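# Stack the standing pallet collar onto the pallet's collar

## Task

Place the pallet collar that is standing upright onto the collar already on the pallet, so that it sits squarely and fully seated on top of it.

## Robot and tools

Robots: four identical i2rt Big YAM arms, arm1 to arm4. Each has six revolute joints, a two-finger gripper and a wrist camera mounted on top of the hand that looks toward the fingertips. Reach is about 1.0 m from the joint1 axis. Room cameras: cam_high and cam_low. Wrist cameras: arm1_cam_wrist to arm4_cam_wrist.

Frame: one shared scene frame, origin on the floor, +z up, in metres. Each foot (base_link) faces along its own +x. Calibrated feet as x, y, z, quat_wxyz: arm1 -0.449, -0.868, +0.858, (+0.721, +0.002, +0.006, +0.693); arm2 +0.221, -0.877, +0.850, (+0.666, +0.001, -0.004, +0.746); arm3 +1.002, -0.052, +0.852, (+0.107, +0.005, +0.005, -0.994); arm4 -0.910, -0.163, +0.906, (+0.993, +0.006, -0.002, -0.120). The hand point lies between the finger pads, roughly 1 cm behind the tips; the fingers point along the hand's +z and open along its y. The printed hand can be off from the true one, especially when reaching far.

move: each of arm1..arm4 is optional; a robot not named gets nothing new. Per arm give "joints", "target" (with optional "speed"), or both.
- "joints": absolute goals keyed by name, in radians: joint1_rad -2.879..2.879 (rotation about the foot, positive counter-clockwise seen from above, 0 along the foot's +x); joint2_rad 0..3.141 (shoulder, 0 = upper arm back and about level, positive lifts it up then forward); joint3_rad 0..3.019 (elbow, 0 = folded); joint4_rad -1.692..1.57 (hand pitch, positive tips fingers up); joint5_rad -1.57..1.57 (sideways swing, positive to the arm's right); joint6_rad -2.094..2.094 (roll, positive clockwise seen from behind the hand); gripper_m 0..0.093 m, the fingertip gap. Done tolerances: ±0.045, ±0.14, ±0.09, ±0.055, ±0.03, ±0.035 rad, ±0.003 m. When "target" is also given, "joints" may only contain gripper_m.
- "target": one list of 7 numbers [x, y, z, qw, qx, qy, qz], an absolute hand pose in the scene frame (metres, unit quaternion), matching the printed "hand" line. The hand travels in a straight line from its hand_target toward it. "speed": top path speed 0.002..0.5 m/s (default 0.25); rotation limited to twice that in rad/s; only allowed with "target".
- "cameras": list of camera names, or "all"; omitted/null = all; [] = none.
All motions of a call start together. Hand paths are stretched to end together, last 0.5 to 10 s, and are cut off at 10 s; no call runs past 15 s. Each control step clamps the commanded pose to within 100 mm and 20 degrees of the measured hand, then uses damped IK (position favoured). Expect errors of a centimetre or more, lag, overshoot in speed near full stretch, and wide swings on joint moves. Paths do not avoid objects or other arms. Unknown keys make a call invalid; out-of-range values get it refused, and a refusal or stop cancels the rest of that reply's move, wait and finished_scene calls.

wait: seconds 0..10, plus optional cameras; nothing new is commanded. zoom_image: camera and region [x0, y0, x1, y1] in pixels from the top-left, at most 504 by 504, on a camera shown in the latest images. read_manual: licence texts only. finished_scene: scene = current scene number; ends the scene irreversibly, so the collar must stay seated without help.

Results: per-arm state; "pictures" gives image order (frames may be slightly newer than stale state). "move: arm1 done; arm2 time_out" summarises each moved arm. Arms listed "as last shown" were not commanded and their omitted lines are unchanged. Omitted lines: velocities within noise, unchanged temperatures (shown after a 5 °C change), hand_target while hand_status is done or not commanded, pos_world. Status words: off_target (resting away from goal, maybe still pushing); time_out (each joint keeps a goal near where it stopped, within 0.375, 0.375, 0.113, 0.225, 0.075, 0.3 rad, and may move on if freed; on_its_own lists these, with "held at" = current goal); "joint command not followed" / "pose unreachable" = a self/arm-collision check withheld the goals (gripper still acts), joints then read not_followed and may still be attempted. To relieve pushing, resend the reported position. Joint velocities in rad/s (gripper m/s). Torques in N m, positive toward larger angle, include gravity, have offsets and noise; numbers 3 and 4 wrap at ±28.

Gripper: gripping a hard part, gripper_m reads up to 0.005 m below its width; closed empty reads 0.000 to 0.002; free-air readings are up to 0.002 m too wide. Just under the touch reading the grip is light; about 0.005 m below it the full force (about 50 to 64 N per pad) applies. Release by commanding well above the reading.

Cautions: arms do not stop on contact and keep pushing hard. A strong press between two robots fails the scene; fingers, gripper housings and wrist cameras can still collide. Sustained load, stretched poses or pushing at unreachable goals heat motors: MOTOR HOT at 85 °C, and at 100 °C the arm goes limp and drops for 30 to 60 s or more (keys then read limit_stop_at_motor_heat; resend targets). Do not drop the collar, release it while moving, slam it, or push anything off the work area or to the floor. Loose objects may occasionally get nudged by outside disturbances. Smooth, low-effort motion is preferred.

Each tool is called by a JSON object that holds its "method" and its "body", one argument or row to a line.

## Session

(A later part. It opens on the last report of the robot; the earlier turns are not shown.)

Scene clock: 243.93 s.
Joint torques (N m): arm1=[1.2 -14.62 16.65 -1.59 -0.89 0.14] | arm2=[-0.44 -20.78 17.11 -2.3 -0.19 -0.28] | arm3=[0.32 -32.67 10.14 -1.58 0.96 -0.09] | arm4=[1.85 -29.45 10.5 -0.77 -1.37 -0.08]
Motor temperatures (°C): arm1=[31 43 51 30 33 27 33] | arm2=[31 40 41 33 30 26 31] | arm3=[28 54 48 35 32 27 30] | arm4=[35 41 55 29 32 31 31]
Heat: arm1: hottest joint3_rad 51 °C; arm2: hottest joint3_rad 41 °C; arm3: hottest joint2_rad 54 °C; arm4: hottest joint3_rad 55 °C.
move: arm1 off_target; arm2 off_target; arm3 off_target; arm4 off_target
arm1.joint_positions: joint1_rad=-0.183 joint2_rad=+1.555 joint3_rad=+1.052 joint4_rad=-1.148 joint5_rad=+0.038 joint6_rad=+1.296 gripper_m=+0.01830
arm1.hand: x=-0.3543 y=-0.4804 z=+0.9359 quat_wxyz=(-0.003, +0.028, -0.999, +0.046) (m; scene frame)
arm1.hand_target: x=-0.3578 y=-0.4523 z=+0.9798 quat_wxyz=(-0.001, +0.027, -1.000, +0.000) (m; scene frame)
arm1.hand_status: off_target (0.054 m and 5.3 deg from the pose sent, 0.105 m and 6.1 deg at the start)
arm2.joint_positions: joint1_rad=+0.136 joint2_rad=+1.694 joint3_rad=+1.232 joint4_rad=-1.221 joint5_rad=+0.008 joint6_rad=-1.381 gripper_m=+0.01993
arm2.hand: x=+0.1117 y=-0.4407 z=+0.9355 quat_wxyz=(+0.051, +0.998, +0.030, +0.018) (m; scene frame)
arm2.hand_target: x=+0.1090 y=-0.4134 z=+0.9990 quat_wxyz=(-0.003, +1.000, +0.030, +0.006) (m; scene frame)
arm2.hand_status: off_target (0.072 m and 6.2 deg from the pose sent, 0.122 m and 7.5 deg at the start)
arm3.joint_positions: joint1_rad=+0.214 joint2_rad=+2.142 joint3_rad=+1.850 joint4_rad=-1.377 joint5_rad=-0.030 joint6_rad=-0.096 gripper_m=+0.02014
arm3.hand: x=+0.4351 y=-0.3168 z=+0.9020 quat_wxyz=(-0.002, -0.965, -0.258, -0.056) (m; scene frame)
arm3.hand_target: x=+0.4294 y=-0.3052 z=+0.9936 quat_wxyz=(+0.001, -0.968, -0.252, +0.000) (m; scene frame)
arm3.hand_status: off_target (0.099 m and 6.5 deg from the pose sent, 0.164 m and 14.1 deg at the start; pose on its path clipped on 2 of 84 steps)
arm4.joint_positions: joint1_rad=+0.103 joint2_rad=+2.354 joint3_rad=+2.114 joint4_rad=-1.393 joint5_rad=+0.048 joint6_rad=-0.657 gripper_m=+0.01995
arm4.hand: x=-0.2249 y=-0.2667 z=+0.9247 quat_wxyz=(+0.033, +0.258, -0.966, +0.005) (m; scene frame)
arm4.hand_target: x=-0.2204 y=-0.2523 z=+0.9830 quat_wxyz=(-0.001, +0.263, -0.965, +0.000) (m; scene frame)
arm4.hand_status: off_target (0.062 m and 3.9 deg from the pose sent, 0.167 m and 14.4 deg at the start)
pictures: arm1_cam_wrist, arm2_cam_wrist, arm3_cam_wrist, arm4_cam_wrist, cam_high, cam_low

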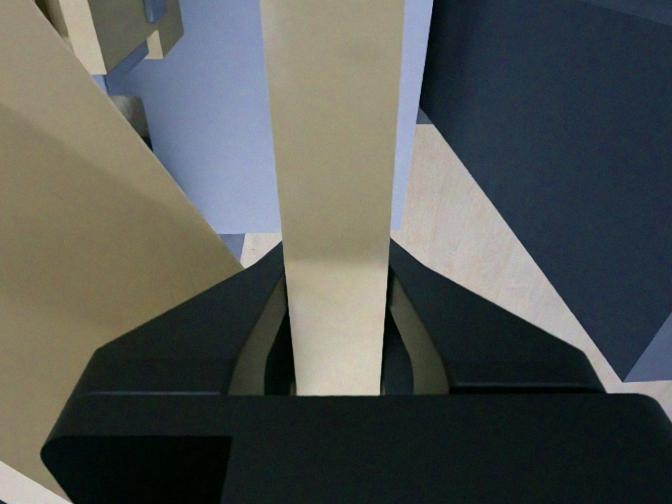

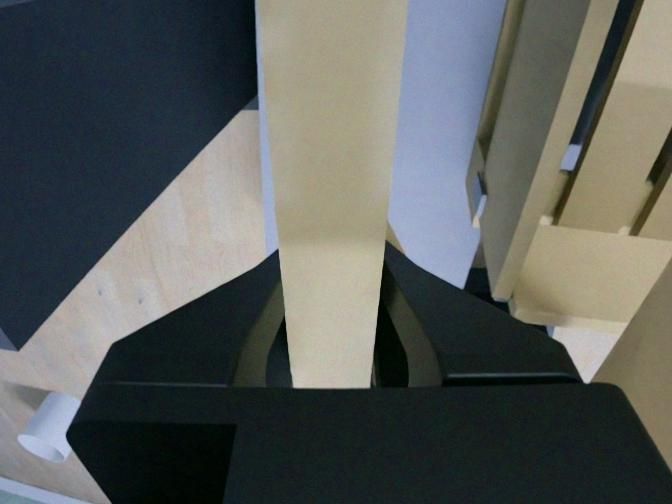

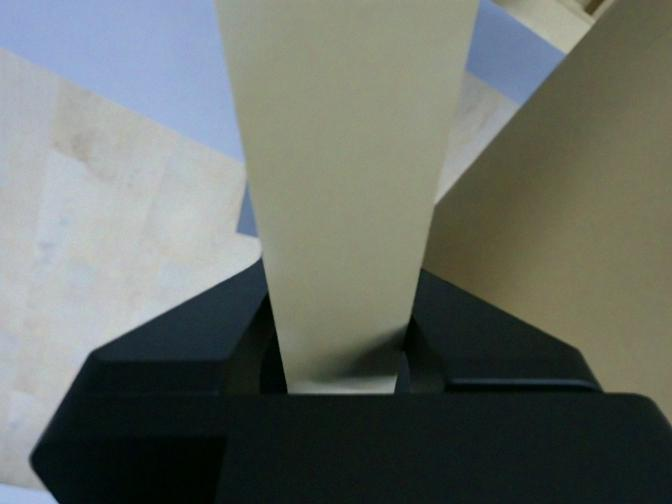

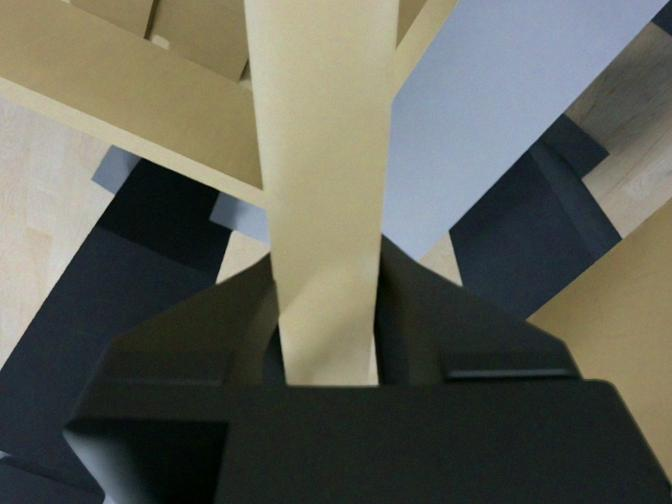

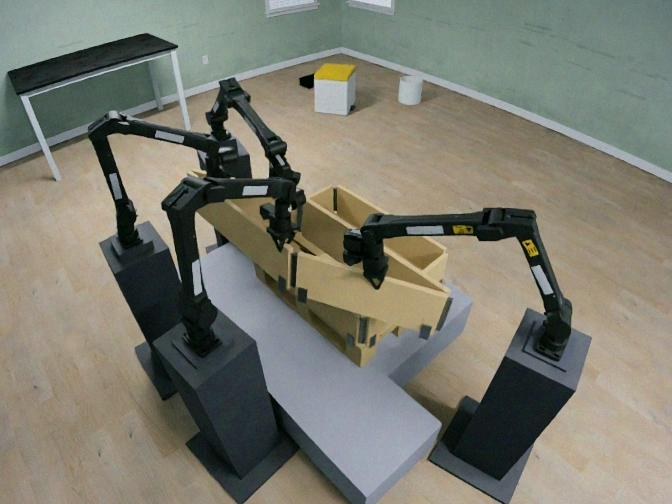

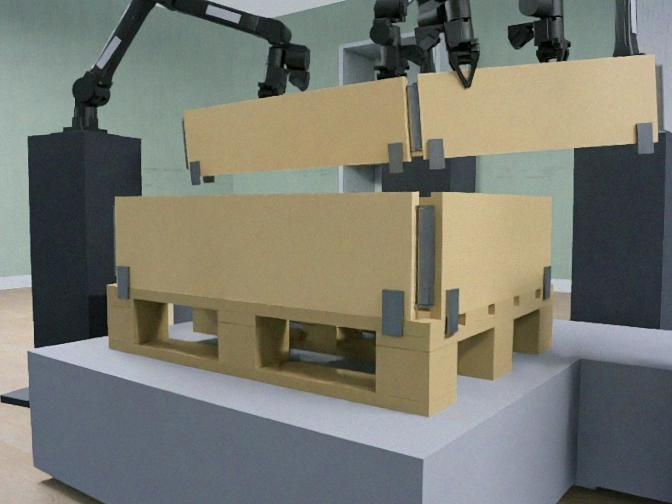

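{"method": "move", "body": {
  "arm1": {"target":[-0.302,-0.403,0.98,0,-0.024,1,0],"speed":0.07},
  "arm2": {"target":[0.162,-0.366,1.01,0,1,0.026,0],"speed":0.07},
  "arm3": {"target":[0.437,-0.197,1.0,0,0.9252,0.3795,0],"speed":0.07},
  "arm4": {"target":[-0.240,-0.120,0.98,0,-0.3883,0.9215,0],"speed":0.07},
  "cameras": ["cam_high"]
}}

{"method": "move", "body": {
  "arm1": {"target":[-0.247,-0.357,0.98,0,-0.02,1,0],"speed":0.07},
  "arm2": {"target":[0.217,-0.323,1.01,0,1,0.023,0],"speed":0.07},
  "arm3": {"target":[0.433,-0.105,0.995,0,0.8665,0.4993,0],"speed":0.07},
  "arm4": {"target":[-0.280,-0.012,0.98,0,-0.5075,0.8616,0],"speed":0.07}
}}

Scene clock: 254.23 s.
Joint torques (N m): arm1=[0.73 -17.03 16.57 -1.29 -1.03 0.11] | arm2=[-0.26 -21.89 17.24 -1.81 -0.63 -0.28] | arm3=[0.09 -31.21 9.61 -1.7 0.23 -0.23] | arm4=[1.44 -30.04 9.95 -1.28 -1.47 -0.21]
move: arm1 off_target; arm2 off_target; arm3 off_target; arm4 off_target
arm1.joint_positions: joint1_rad=-0.270 joint2_rad=+1.697 joint3_rad=+1.231 joint4_rad=-1.188 joint5_rad=+0.040 joint6_rad=+1.210 gripper_m=+0.01830
arm1.hand: x=-0.3029 y=-0.4341 z=+0.9346 quat_wxyz=(+0.000, +0.027, -0.998, +0.048) (m; scene frame)
arm1.hand_target: x=-0.3027 y=-0.4062 z=+0.9803 quat_wxyz=(+0.000, +0.025, -1.000, +0.000) (m; scene frame)
arm1.hand_status: off_target (0.055 m and 5.6 deg from the pose sent, 0.103 m and 5.3 deg at the start)
arm2.joint_positions: joint1_rad=+0.008 joint2_rad=+1.765 joint3_rad=+1.355 joint4_rad=-1.286 joint5_rad=+0.010 joint6_rad=-1.496 gripper_m=+0.01977
arm2.hand: x=+0.1650 y=-0.3991 z=+0.9459 quat_wxyz=(+0.058, +0.998, +0.023, +0.013) (m; scene frame)
arm2.hand_target: x=+0.1631 y=-0.3715 z=+1.0095 quat_wxyz=(-0.001, +1.000, +0.024, +0.002) (m; scene frame)
arm2.hand_status: off_target (0.072 m and 6.8 deg from the pose sent, 0.117 m and 6.2 deg at the start)
arm3.joint_positions: joint1_rad=+0.048 joint2_rad=+2.024 joint3_rad=+1.661 joint4_rad=-1.305 joint5_rad=-0.011 joint6_rad=-0.505 gripper_m=+0.01996
arm3.hand: x=+0.4402 y=-0.2055 z=+0.9064 quat_wxyz=(-0.008, -0.926, -0.374, -0.053) (m; scene frame)
arm3.hand_target: x=+0.4391 y=-0.1964 z=+0.9930 quat_wxyz=(+0.003, -0.927, -0.375, +0.000) (m; scene frame)
arm3.hand_status: off_target (0.094 m and 6.2 deg from the pose sent, 0.155 m and 16.0 deg at the start)
arm4.joint_positions: joint1_rad=+0.298 joint2_rad=+2.301 joint3_rad=+1.971 joint4_rad=-1.304 joint5_rad=+0.049 joint6_rad=-0.713 gripper_m=+0.02042
arm4.hand: x=-0.2398 y=-0.1331 z=+0.9096 quat_wxyz=(+0.033, +0.377, -0.926, +0.009) (m; scene frame)
arm4.hand_target: x=-0.2399 y=-0.1200 z=+0.9765 quat_wxyz=(-0.001, +0.386, -0.923, +0.000) (m; scene frame)
arm4.hand_status: off_target (0.072 m and 4.1 deg from the pose sent, 0.157 m and 16.2 deg at the start)
pictures: cam_high

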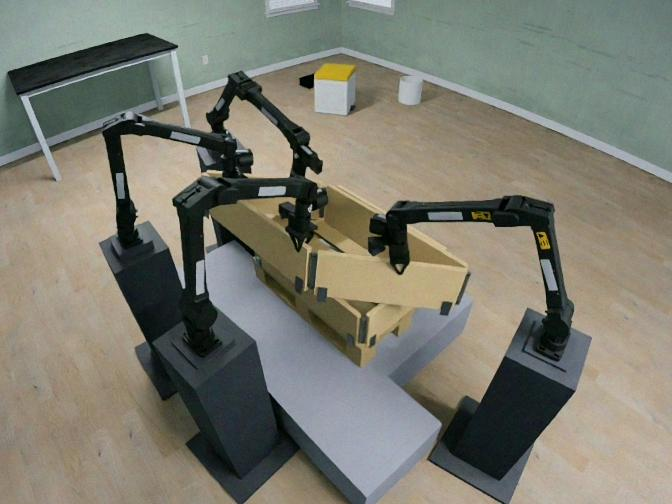

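Scene clock: 257.03 s.
Joint torques (N m): arm1=[0.15 -18.84 17.47 -0.91 -1.05 0.15] | arm2=[-0.21 -22.89 17.03 -1.39 -0.68 -0.28] | arm3=[0.09 -30.92 9.24 -2 -0.19 -0.45] | arm4=[1.55 -30.97 9.37 -1.81 -1.54 -0.44]
move: arm1 off_target; arm2 off_target; arm3 off_target; arm4 off_target
arm1.joint_positions: joint1_rad=-0.334 joint2_rad=+1.839 joint3_rad=+1.429 joint4_rad=-1.252 joint5_rad=+0.040 joint6_rad=+1.146 gripper_m=+0.01830
arm1.hand: x=-0.2543 y=-0.3904 z=+0.9334 quat_wxyz=(+0.005, +0.028, -0.998, +0.053) (m; scene frame)
arm1.hand_target: x=-0.2480 y=-0.3609 z=+0.9808 quat_wxyz=(+0.000, +0.020, -1.000, +0.000) (m; scene frame)
arm1.hand_status: off_target (0.058 m and 6.1 deg from the pose sent, 0.105 m and 5.6 deg at the start)
arm2.joint_positions: joint1_rad=-0.099 joint2_rad=+1.858 joint3_rad=+1.501 joint4_rad=-1.336 joint5_rad=+0.011 joint6_rad=-1.601 gripper_m=+0.01966
arm2.hand: x=+0.2162 y=-0.3552 z=+0.9503 quat_wxyz=(+0.058, +0.998, +0.022, +0.007) (m; scene frame)
arm2.hand_target: x=+0.2175 y=-0.3283 z=+1.0103 quat_wxyz=(+0.000, +1.000, +0.023, +0.001) (m; scene frame)
arm2.hand_status: off_target (0.068 m and 6.7 deg from the pose sent, 0.112 m and 6.8 deg at the start)
arm3.joint_positions: joint1_rad=-0.111 joint2_rad=+2.000 joint3_rad=+1.613 joint4_rad=-1.268 joint5_rad=+0.006 joint6_rad=-0.919 gripper_m=+0.01984
arm3.hand: x=+0.4309 y=-0.1106 z=+0.9032 quat_wxyz=(-0.012, -0.871, -0.489, -0.047) (m; scene frame)
arm3.hand_target: x=+0.4341 y=-0.1035 z=+0.9876 quat_wxyz=(+0.006, -0.866, -0.500, -0.002) (m; scene frame)
arm3.hand_status: off_target (0.092 m and 5.7 deg from the pose sent, 0.134 m and 17.1 deg at the start)
arm4.joint_positions: joint1_rad=+0.467 joint2_rad=+2.259 joint3_rad=+1.854 joint4_rad=-1.237 joint5_rad=+0.051 joint6_rad=-0.789 gripper_m=+0.02054
arm4.hand: x=-0.2762 y=-0.0257 z=+0.8965 quat_wxyz=(+0.035, +0.487, -0.872, +0.011) (m; scene frame)
arm4.hand_target: x=-0.2799 y=-0.0125 z=+0.9744 quat_wxyz=(-0.001, +0.507, -0.862, +0.001) (m; scene frame)
arm4.hand_status: off_target (0.085 m and 5.0 deg from the pose sent, 0.146 m and 17.2 deg at the start)
pictures: arm1_cam_wrist, arm2_cam_wrist, arm3_cam_wrist, arm4_cam_wrist, cam_high, cam_low

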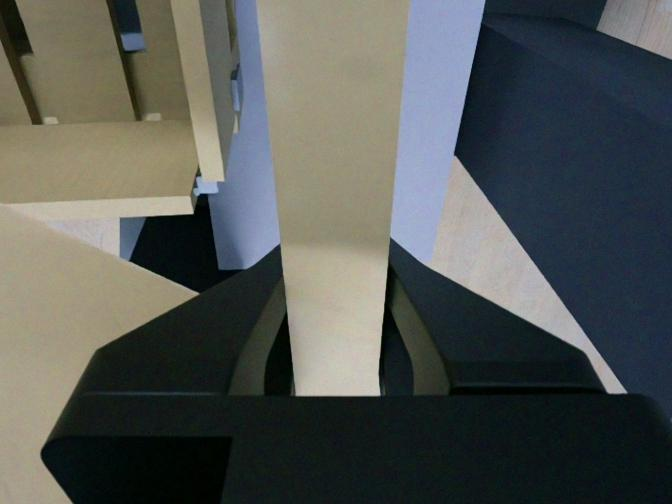

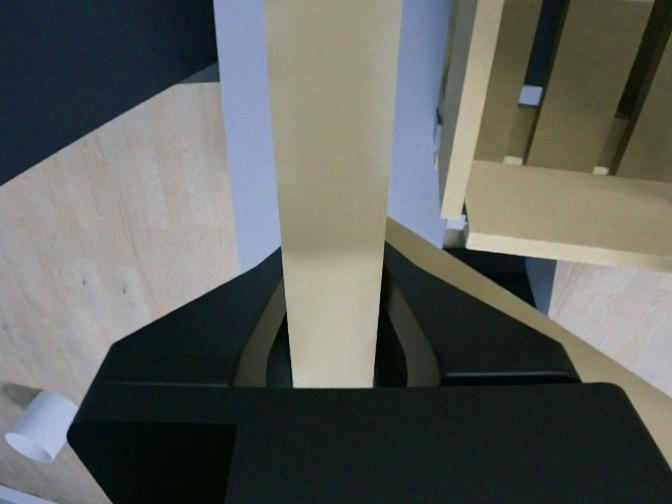

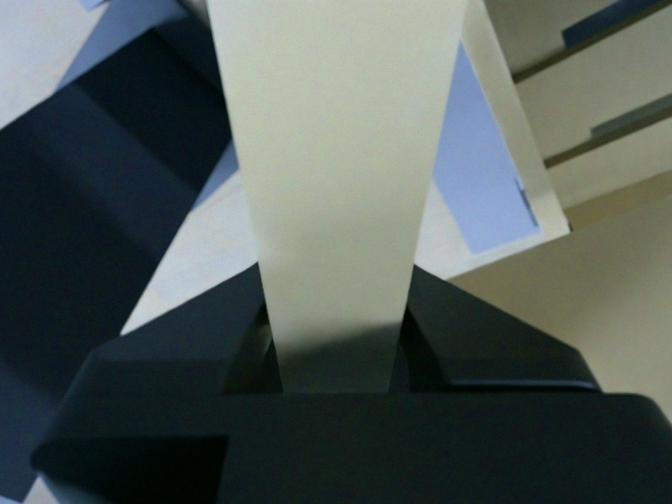

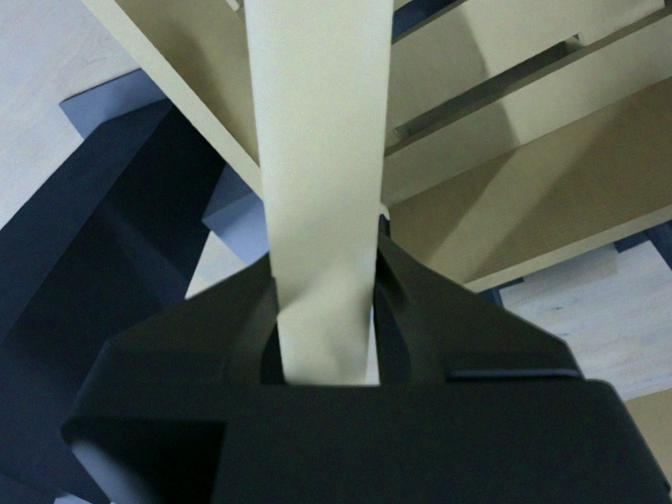

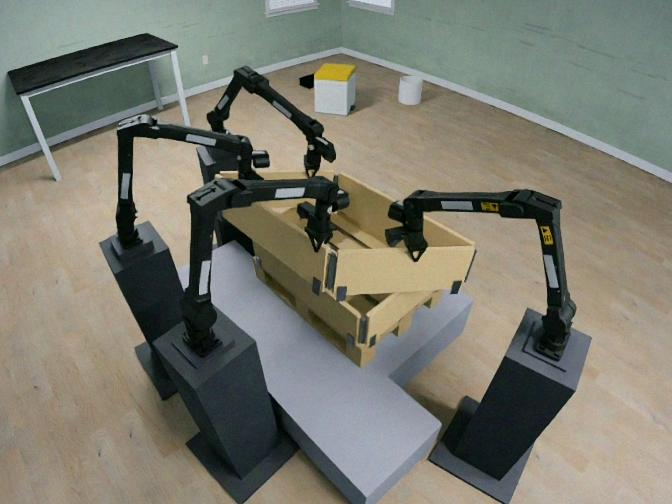

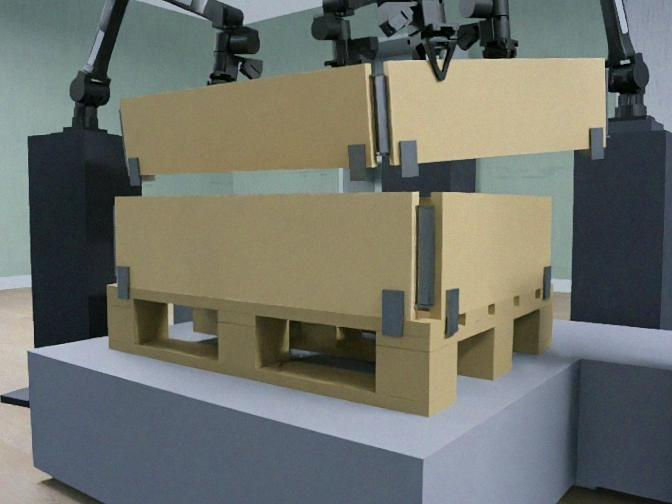

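{"method": "move", "body": {
  "arm1": {"target":[-0.189,-0.309,0.985,0,-0.017,1,0],"speed":0.07},
  "arm2": {"target":[0.275,-0.279,1.01,0,1,0.02,0],"speed":0.07},
  "arm3": {"target":[0.419,-0.031,0.995,0,0.7923,0.6101,0],"speed":0.07},
  "arm4": {"target":[-0.331,0.071,0.99,0,-0.6177,0.7864,0],"speed":0.07},
  "cameras": ["cam_high"]
}}

{"method": "move", "body": {
  "arm1": {"target":[-0.133,-0.263,0.985,0,-0.013,1,0],"speed":0.07},
  "arm2": {"target":[0.330,-0.236,1.01,0,1,0.016,0],"speed":0.07},
  "arm3": {"target":[0.397,0.025,0.995,0,0.704,0.7102,0],"speed":0.07},
  "arm4": {"target":[-0.391,0.120,0.99,0,-0.7169,0.6972,0],"speed":0.07}
}}

Scene clock: 267.63 s.
Joint torques (N m): arm1=[0.62 -20.42 18.56 -0.58 -1.09 0.28] | arm2=[-0.21 -23.59 16.8 -0.84 -0.73 -0.15] | arm3=[0.26 -28.4 12.36 -3.33 -0.69 -0.45] | arm4=[1.55 -32.09 8.65 -2.43 -1.59 -0.57]
Motor temperatures (°C): arm1=[30 42 52 30 34 27 33] | arm2=[31 38 46 32 30 26 31] | arm3=[28 54 48 35 30 27 30] | arm4=[35 43 51 29 34 31 31]
Heat: arm1: hottest joint3_rad 52 °C; arm2: hottest joint3_rad 46 °C; arm3: hottest joint2_rad 54 °C; arm4: hottest joint3_rad 51 °C.
move: arm1 off_target; arm2 off_target; arm3 off_target; arm4 off_target
arm1.joint_positions: joint1_rad=-0.399 joint2_rad=+1.997 joint3_rad=+1.690 joint4_rad=-1.366 joint5_rad=+0.040 joint6_rad=+1.078 gripper_m=+0.01830
arm1.hand: x=-0.1965 y=-0.3462 z=+0.9392 quat_wxyz=(+0.011, +0.029, -0.998, +0.057) (m; scene frame)
arm1.hand_target: x=-0.1913 y=-0.3146 z=+0.9862 quat_wxyz=(+0.001, +0.018, -1.000, +0.002) (m; scene frame)
arm1.hand_status: off_target (0.060 m and 6.8 deg from the pose sent, 0.116 m and 6.2 deg at the start)
arm2.joint_positions: joint1_rad=-0.198 joint2_rad=+1.969 joint3_rad=+1.693 joint4_rad=-1.410 joint5_rad=+0.011 joint6_rad=-1.709 gripper_m=+0.01960
arm2.hand: x=+0.2716 y=-0.3089 z=+0.9591 quat_wxyz=(+0.054, +0.998, +0.027, +0.001) (m; scene frame)
arm2.hand_target: x=+0.2750 y=-0.2835 z=+1.0107 quat_wxyz=(+0.000, +1.000, +0.022, +0.001) (m; scene frame)
arm2.hand_status: off_target (0.059 m and 6.2 deg from the pose sent, 0.113 m and 6.7 deg at the start)
arm3.joint_positions: joint1_rad=-0.243 joint2_rad=+1.999 joint3_rad=+1.620 joint4_rad=-1.245 joint5_rad=+0.009 joint6_rad=-1.314 gripper_m=+0.01982
arm3.hand: x=+0.4197 y=-0.0343 z=+0.9066 quat_wxyz=(-0.012, -0.800, -0.599, -0.031) (m; scene frame)
arm3.hand_target: x=+0.4210 y=-0.0309 z=+0.9893 quat_wxyz=(+0.003, -0.793, -0.610, +0.000) (m; scene frame)
arm3.hand_status: off_target (0.088 m and 4.1 deg from the pose sent, 0.122 m and 17.5 deg at the start)
arm4.joint_positions: joint1_rad=+0.615 joint2_rad=+2.215 joint3_rad=+1.767 joint4_rad=-1.192 joint5_rad=+0.051 joint6_rad=-0.894 gripper_m=+0.02053
arm4.hand: x=-0.3199 y=+0.0595 z=+0.8945 quat_wxyz=(+0.034, +0.593, -0.804, +0.013) (m; scene frame)
arm4.hand_target: x=-0.3301 y=+0.0708 z=+0.9816 quat_wxyz=(-0.002, +0.617, -0.787, +0.001) (m; scene frame)
arm4.hand_status: off_target (0.097 m and 5.5 deg from the pose sent, 0.145 m and 18.4 deg at the start; pose on its path clipped on 6 of 82 steps)
pictures: cam_high

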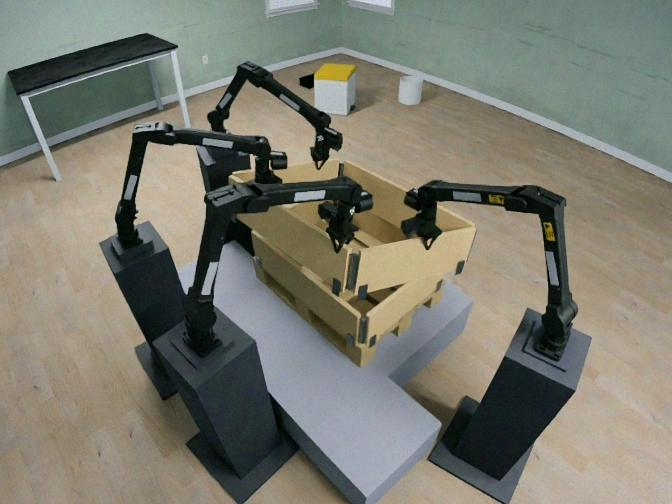

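Scene clock: 270.33 s.
Joint torques (N m): arm1=[1.14 -22.18 19.4 -0.12 -1.16 0.39] | arm2=[0.62 -25.23 16.98 -0.65 -0.8 0.02] | arm3=[0.73 -28.34 13.23 -4.59 -0.8 -0.23] | arm4=[0.56 -31.68 8.43 -2.45 -1.47 -0.57]
move: arm1 off_target; arm2 off_target; arm3 off_target; arm4 off_target
arm1.joint_positions: joint1_rad=-0.451 joint2_rad=+2.185 joint3_rad=+2.011 joint4_rad=-1.504 joint5_rad=+0.040 joint6_rad=+1.028 gripper_m=+0.01830
arm1.hand: x=-0.1384 y=-0.3016 z=+0.9418 quat_wxyz=(+0.014, +0.028, -0.998, +0.059) (m; scene frame)
arm1.hand_target: x=-0.1362 y=-0.2689 z=+0.9865 quat_wxyz=(+0.001, +0.015, -1.000, +0.001) (m; scene frame)
arm1.hand_status: off_target (0.058 m and 7.1 deg from the pose sent, 0.114 m and 6.9 deg at the start)
arm2.joint_positions: joint1_rad=-0.287 joint2_rad=+2.108 joint3_rad=+1.926 joint4_rad=-1.500 joint5_rad=+0.011 joint6_rad=-1.795 gripper_m=+0.01960
arm2.hand: x=+0.3310 y=-0.2650 z=+0.9618 quat_wxyz=(+0.052, +0.998, +0.025, -0.004) (m; scene frame)
arm2.hand_target: x=+0.3293 y=-0.2406 z=+1.0107 quat_wxyz=(-0.001, +1.000, +0.016, +0.000) (m; scene frame)
arm2.hand_status: off_target (0.056 m and 6.1 deg from the pose sent, 0.106 m and 6.3 deg at the start)
arm3.joint_positions: joint1_rad=-0.341 joint2_rad=+2.062 joint3_rad=+1.723 joint4_rad=-1.244 joint5_rad=+0.007 joint6_rad=-1.694 gripper_m=+0.01982
arm3.hand: x=+0.3894 y=+0.0268 z=+0.9069 quat_wxyz=(-0.002, -0.708, -0.706, -0.013) (m; scene frame)
arm3.hand_target: x=+0.3976 y=+0.0251 z=+0.9891 quat_wxyz=(+0.003, -0.704, -0.710, +0.002) (m; scene frame)
arm3.hand_status: off_target (0.088 m and 1.7 deg from the pose sent, 0.109 m and 17.3 deg at the start)
arm4.joint_positions: joint1_rad=+0.736 joint2_rad=+2.141 joint3_rad=+1.622 joint4_rad=-1.136 joint5_rad=+0.046 joint6_rad=-1.049 gripper_m=+0.02038
arm4.hand: x=-0.3830 y=+0.1127 z=+0.8915 quat_wxyz=(+0.040, +0.698, -0.715, +0.009) (m; scene frame)
arm4.hand_target: x=-0.3907 y=+0.1197 z=+0.9804 quat_wxyz=(-0.001, +0.717, -0.697, +0.001) (m; scene frame)
arm4.hand_status: off_target (0.099 m and 5.6 deg from the pose sent, 0.134 m and 19.3 deg at the start; pose on its path clipped on 21 of 81 steps)
pictures: arm1_cam_wrist, arm2_cam_wrist, arm3_cam_wrist, arm4_cam_wrist, cam_high, cam_low

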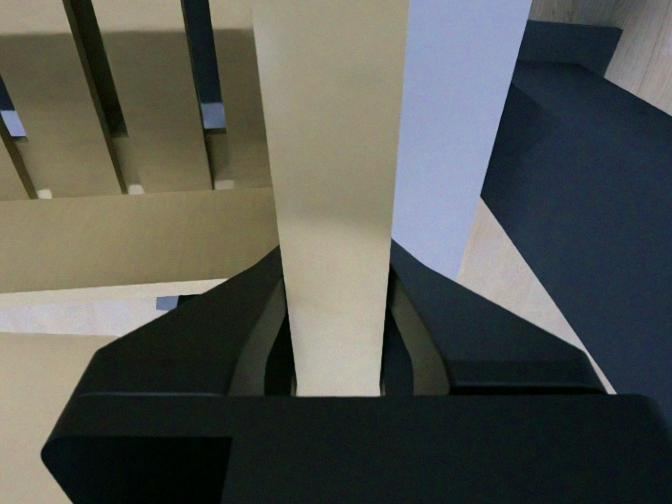

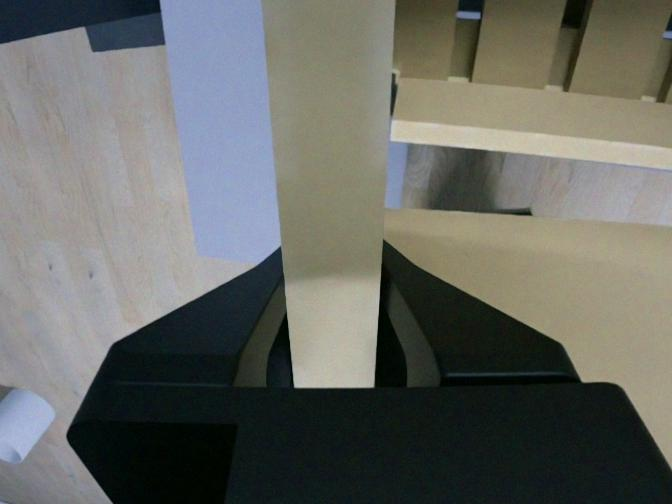

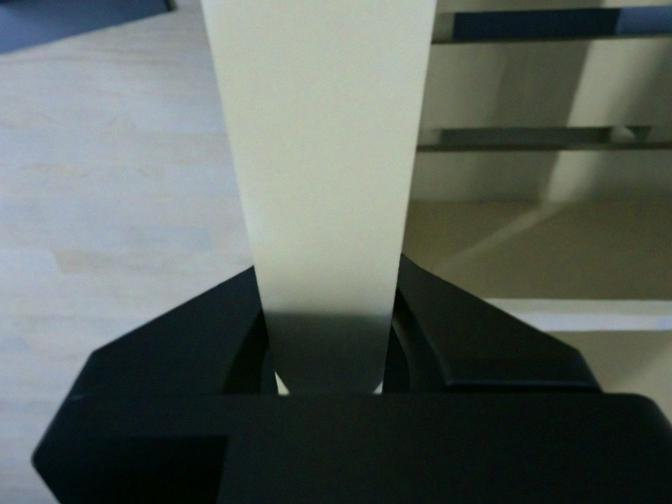

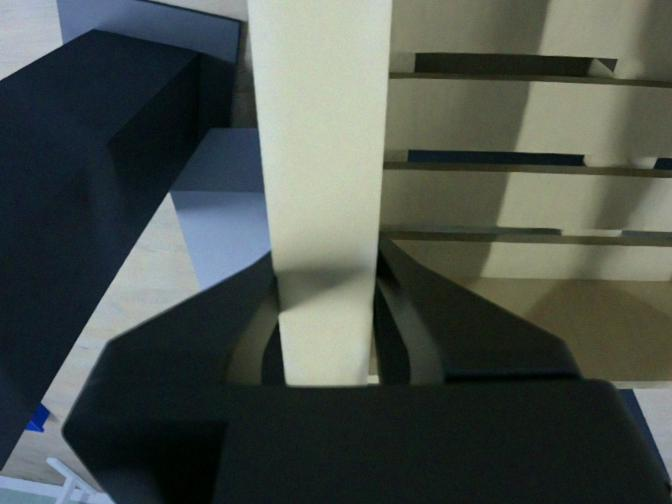

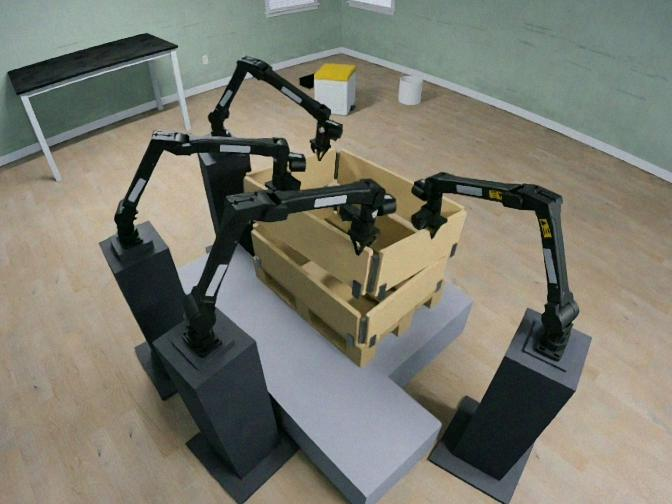

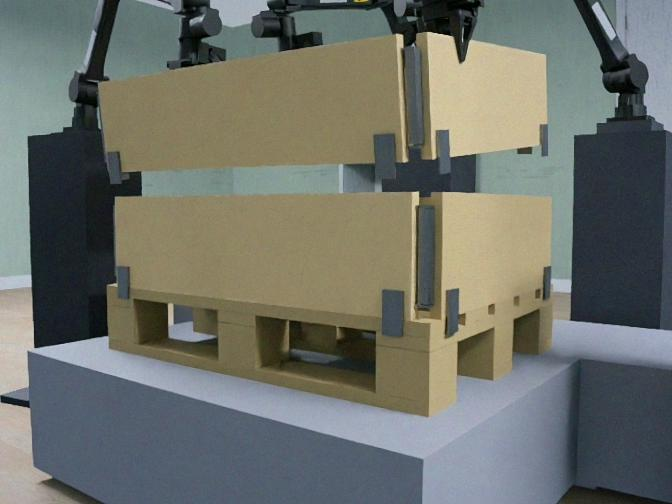

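{"method": "move", "body": {
  "arm1": {"target":[-0.136,-0.263,0.925,0,-0.013,1,0],"speed":0.06},
  "arm2": {"target":[0.330,-0.236,0.93,0,1,0.016,0],"speed":0.06},
  "arm3": {"target":[0.403,0.025,0.975,0,0.704,0.7102,0],"speed":0.06},
  "arm4": {"target":[-0.400,0.120,1.0,0,-0.7169,0.6972,0],"speed":0.06}
}}

{"method": "zoom_image", "body": {
  "camera": "cam_low",
  "region": [60, 20, 560, 360]
}}

{"method": "zoom_image", "body": {
  "camera": "cam_high",
  "region": [220, 130, 480, 380]
}}

Scene clock: 289.50 s.
Joint torques (N m): arm1=[1.85 -22.12 12.41 1.91 -0.75 0.49] | arm2=[1.55 -22.48 10.91 1.03 -0.77 0.12] | arm3=[1.61 -29.8 9.29 -3.47 -0.98 0] | arm4=[0.38 -31.91 7.84 -3.1 -0.24 -0.29]
Motor temperatures (°C): arm1=[30 42 55 30 35 27 33] | arm2=[31 42 47 32 30 26 31] | arm3=[28 51 54 36 30 27 30] | arm4=[35 48 48 29 34 31 31]
move: arm1 off_target; arm2 off_target; arm3 off_target; arm4 off_target
arm1.joint_positions: joint1_rad=-0.458 joint2_rad=+2.218 joint3_rad=+1.995 joint4_rad=-1.416 joint5_rad=+0.028 joint6_rad=+1.025 gripper_m=+0.01830
arm1.hand: x=-0.1301 y=-0.2901 z=+0.9132 quat_wxyz=(+0.011, +0.026, -0.999, +0.039) (m; scene frame)
arm1.hand_target: x=-0.1366 y=-0.2642 z=+0.9258 quat_wxyz=(+0.001, +0.013, -1.000, +0.000) (m; scene frame)
arm1.hand_status: off_target (0.030 m and 4.9 deg from the pose sent, 0.042 m and 7.1 deg at the start)
arm2.joint_positions: joint1_rad=-0.297 joint2_rad=+2.124 joint3_rad=+1.866 joint4_rad=-1.375 joint5_rad=+0.011 joint6_rad=-1.805 gripper_m=+0.01959
arm2.hand: x=+0.3393 y=-0.2556 z=+0.9287 quat_wxyz=(+0.028, +0.999, +0.025, +0.001) (m; scene frame)
arm2.hand_target: x=+0.3293 y=-0.2394 z=+0.9306 quat_wxyz=(+0.006, +1.000, +0.017, -0.001) (m; scene frame)
arm2.hand_status: off_target (0.022 m and 3.4 deg from the pose sent, 0.043 m and 6.1 deg at the start)
arm3.joint_positions: joint1_rad=-0.354 joint2_rad=+2.080 joint3_rad=+1.723 joint4_rad=-1.227 joint5_rad=+0.013 joint6_rad=-1.729 gripper_m=+0.01986
arm3.hand: x=+0.3880 y=+0.0363 z=+0.8961 quat_wxyz=(-0.001, -0.700, -0.714, -0.016) (m; scene frame)
arm3.hand_target: x=+0.4016 y=+0.0262 z=+0.9686 quat_wxyz=(+0.002, -0.701, -0.713, +0.000) (m; scene frame)
arm3.hand_status: off_target (0.081 m and 1.9 deg from the pose sent, 0.069 m and 1.7 deg at the start)
arm4.joint_positions: joint1_rad=+0.749 joint2_rad=+2.134 joint3_rad=+1.607 joint4_rad=-1.108 joint5_rad=+0.013 joint6_rad=-1.070 gripper_m=+0.02015
arm4.hand: x=-0.3883 y=+0.1255 z=+0.8901 quat_wxyz=(+0.026, +0.710, -0.704, -0.005) (m; scene frame)
arm4.hand_target: x=-0.3978 y=+0.1211 z=+0.9785 quat_wxyz=(+0.000, +0.717, -0.697, +0.000) (m; scene frame)
arm4.hand_status: off_target (0.111 m and 3.2 deg from the pose sent, 0.110 m and 5.6 deg at the start; pose on its path clipped on 38 of 57 steps)
pictures: arm1_cam_wrist, arm2_cam_wrist, arm3_cam_wrist, arm4_cam_wrist, cam_high, cam_low

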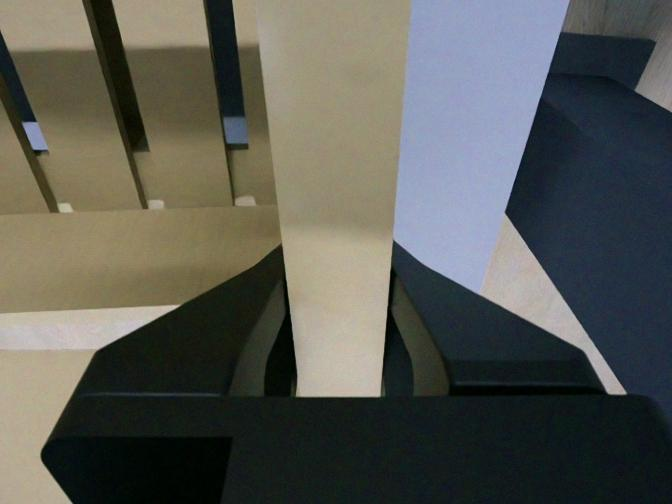

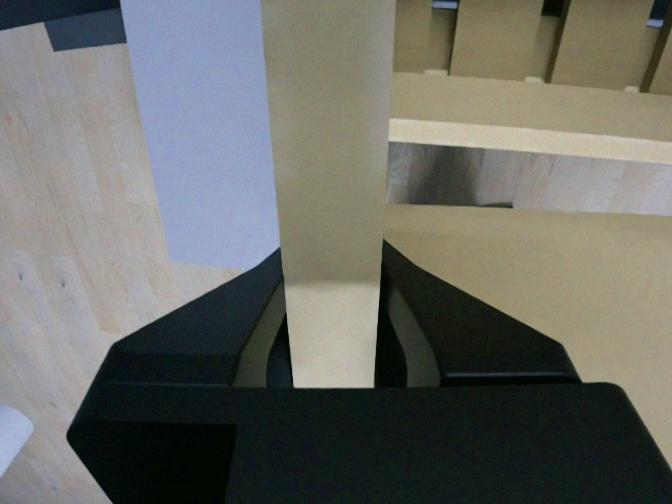

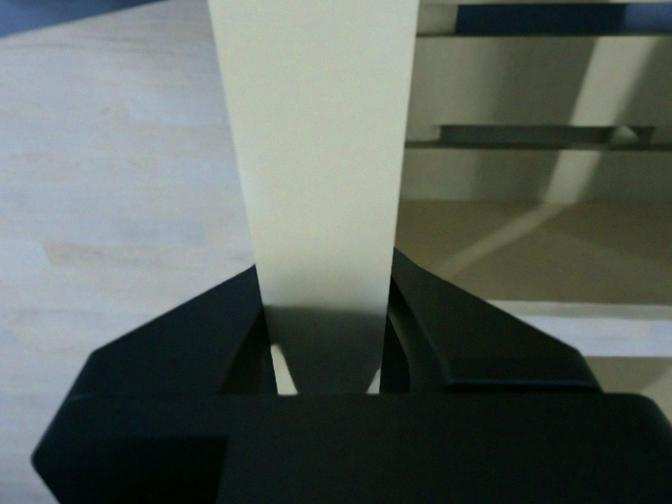

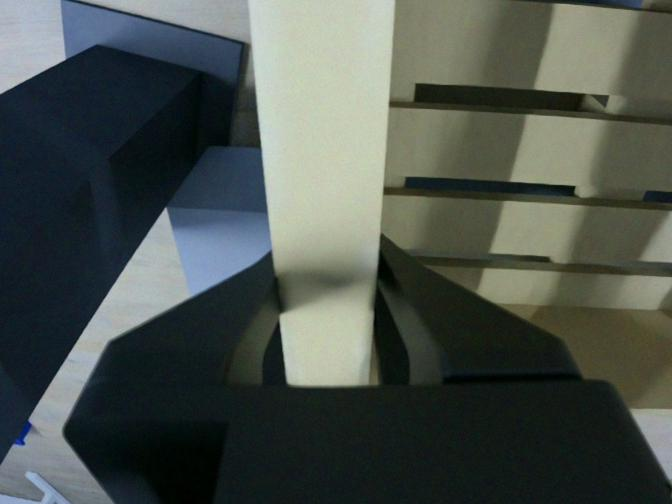

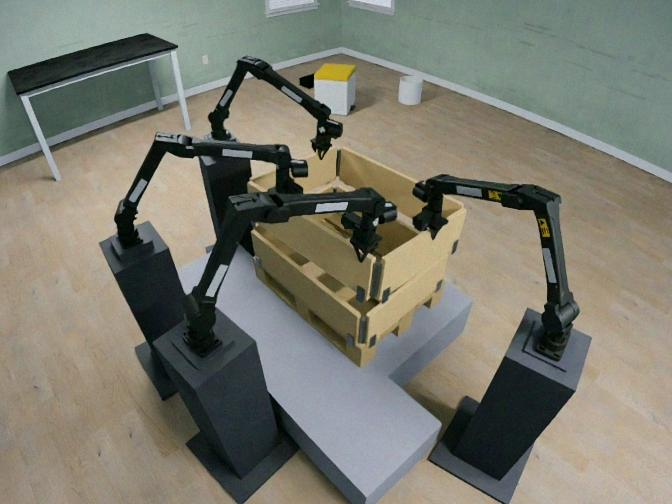

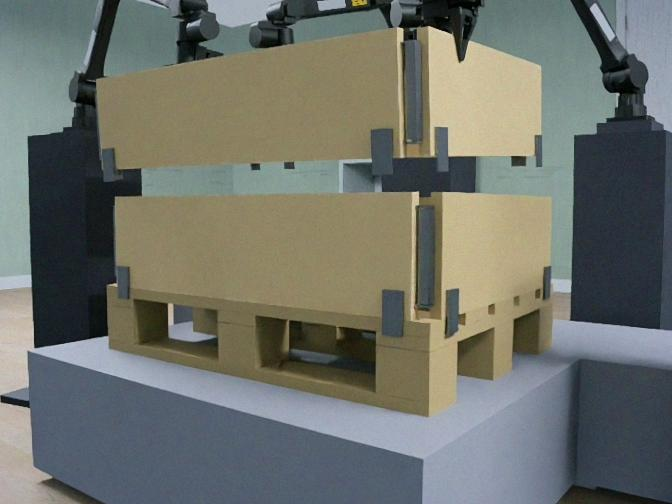

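Scaled by 1.008 from the camera's 672x504 image, which has a finer 960x720 frame.

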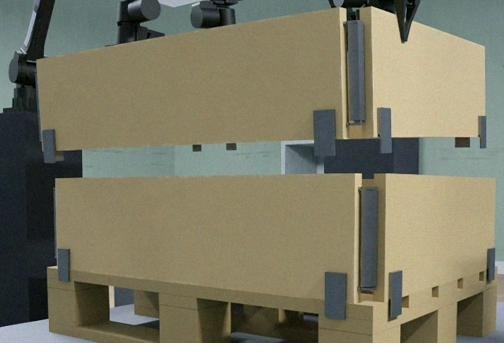

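Scaled by 1.938 from the camera's 672x504 image, which has a finer 960x720 frame.

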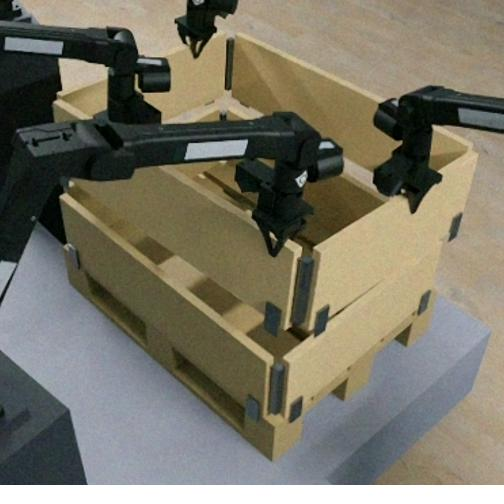

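{"method": "zoom_image", "body": {
  "camera": "arm1_cam_wrist",
  "region": [0, 150, 300, 504]
}}

{"method": "zoom_image", "body": {
  "camera": "arm2_cam_wrist",
  "region": [372, 0, 672, 360]
}}

{"method": "zoom_image", "body": {
  "camera": "arm3_cam_wrist",
  "region": [372, 150, 672, 504]
}}

{"method": "zoom_image", "body": {
  "camera": "arm4_cam_wrist",
  "region": [372, 150, 672, 504]
}}

Scaled by 1.424 from the camera's 672x504 image, which has a finer 960x720 frame.

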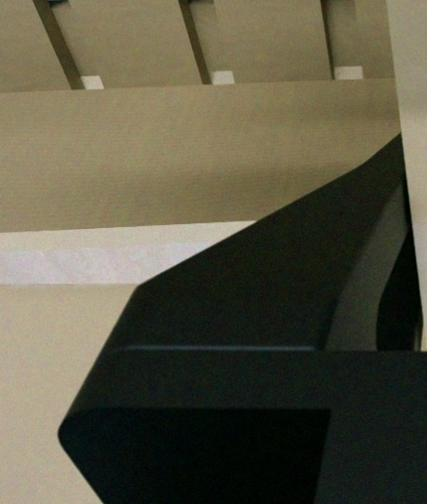

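Scaled by 1.400 from the camera's 672x504 image, which has a finer 960x720 frame.

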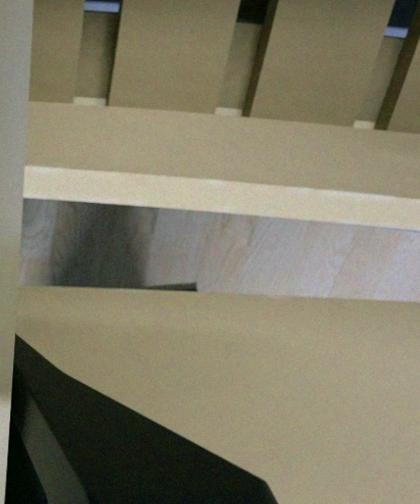

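Scaled by 1.424 from the camera's 672x504 image, which has a finer 960x720 frame.

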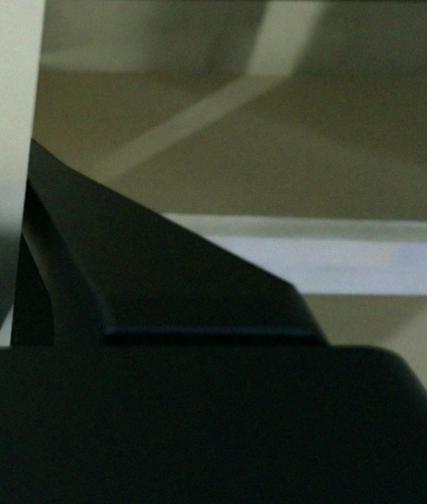

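Scaled by 1.424 from the camera's 672x504 image, which has a finer 960x720 frame.

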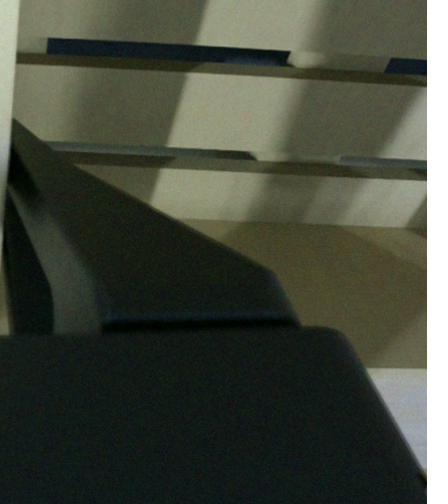

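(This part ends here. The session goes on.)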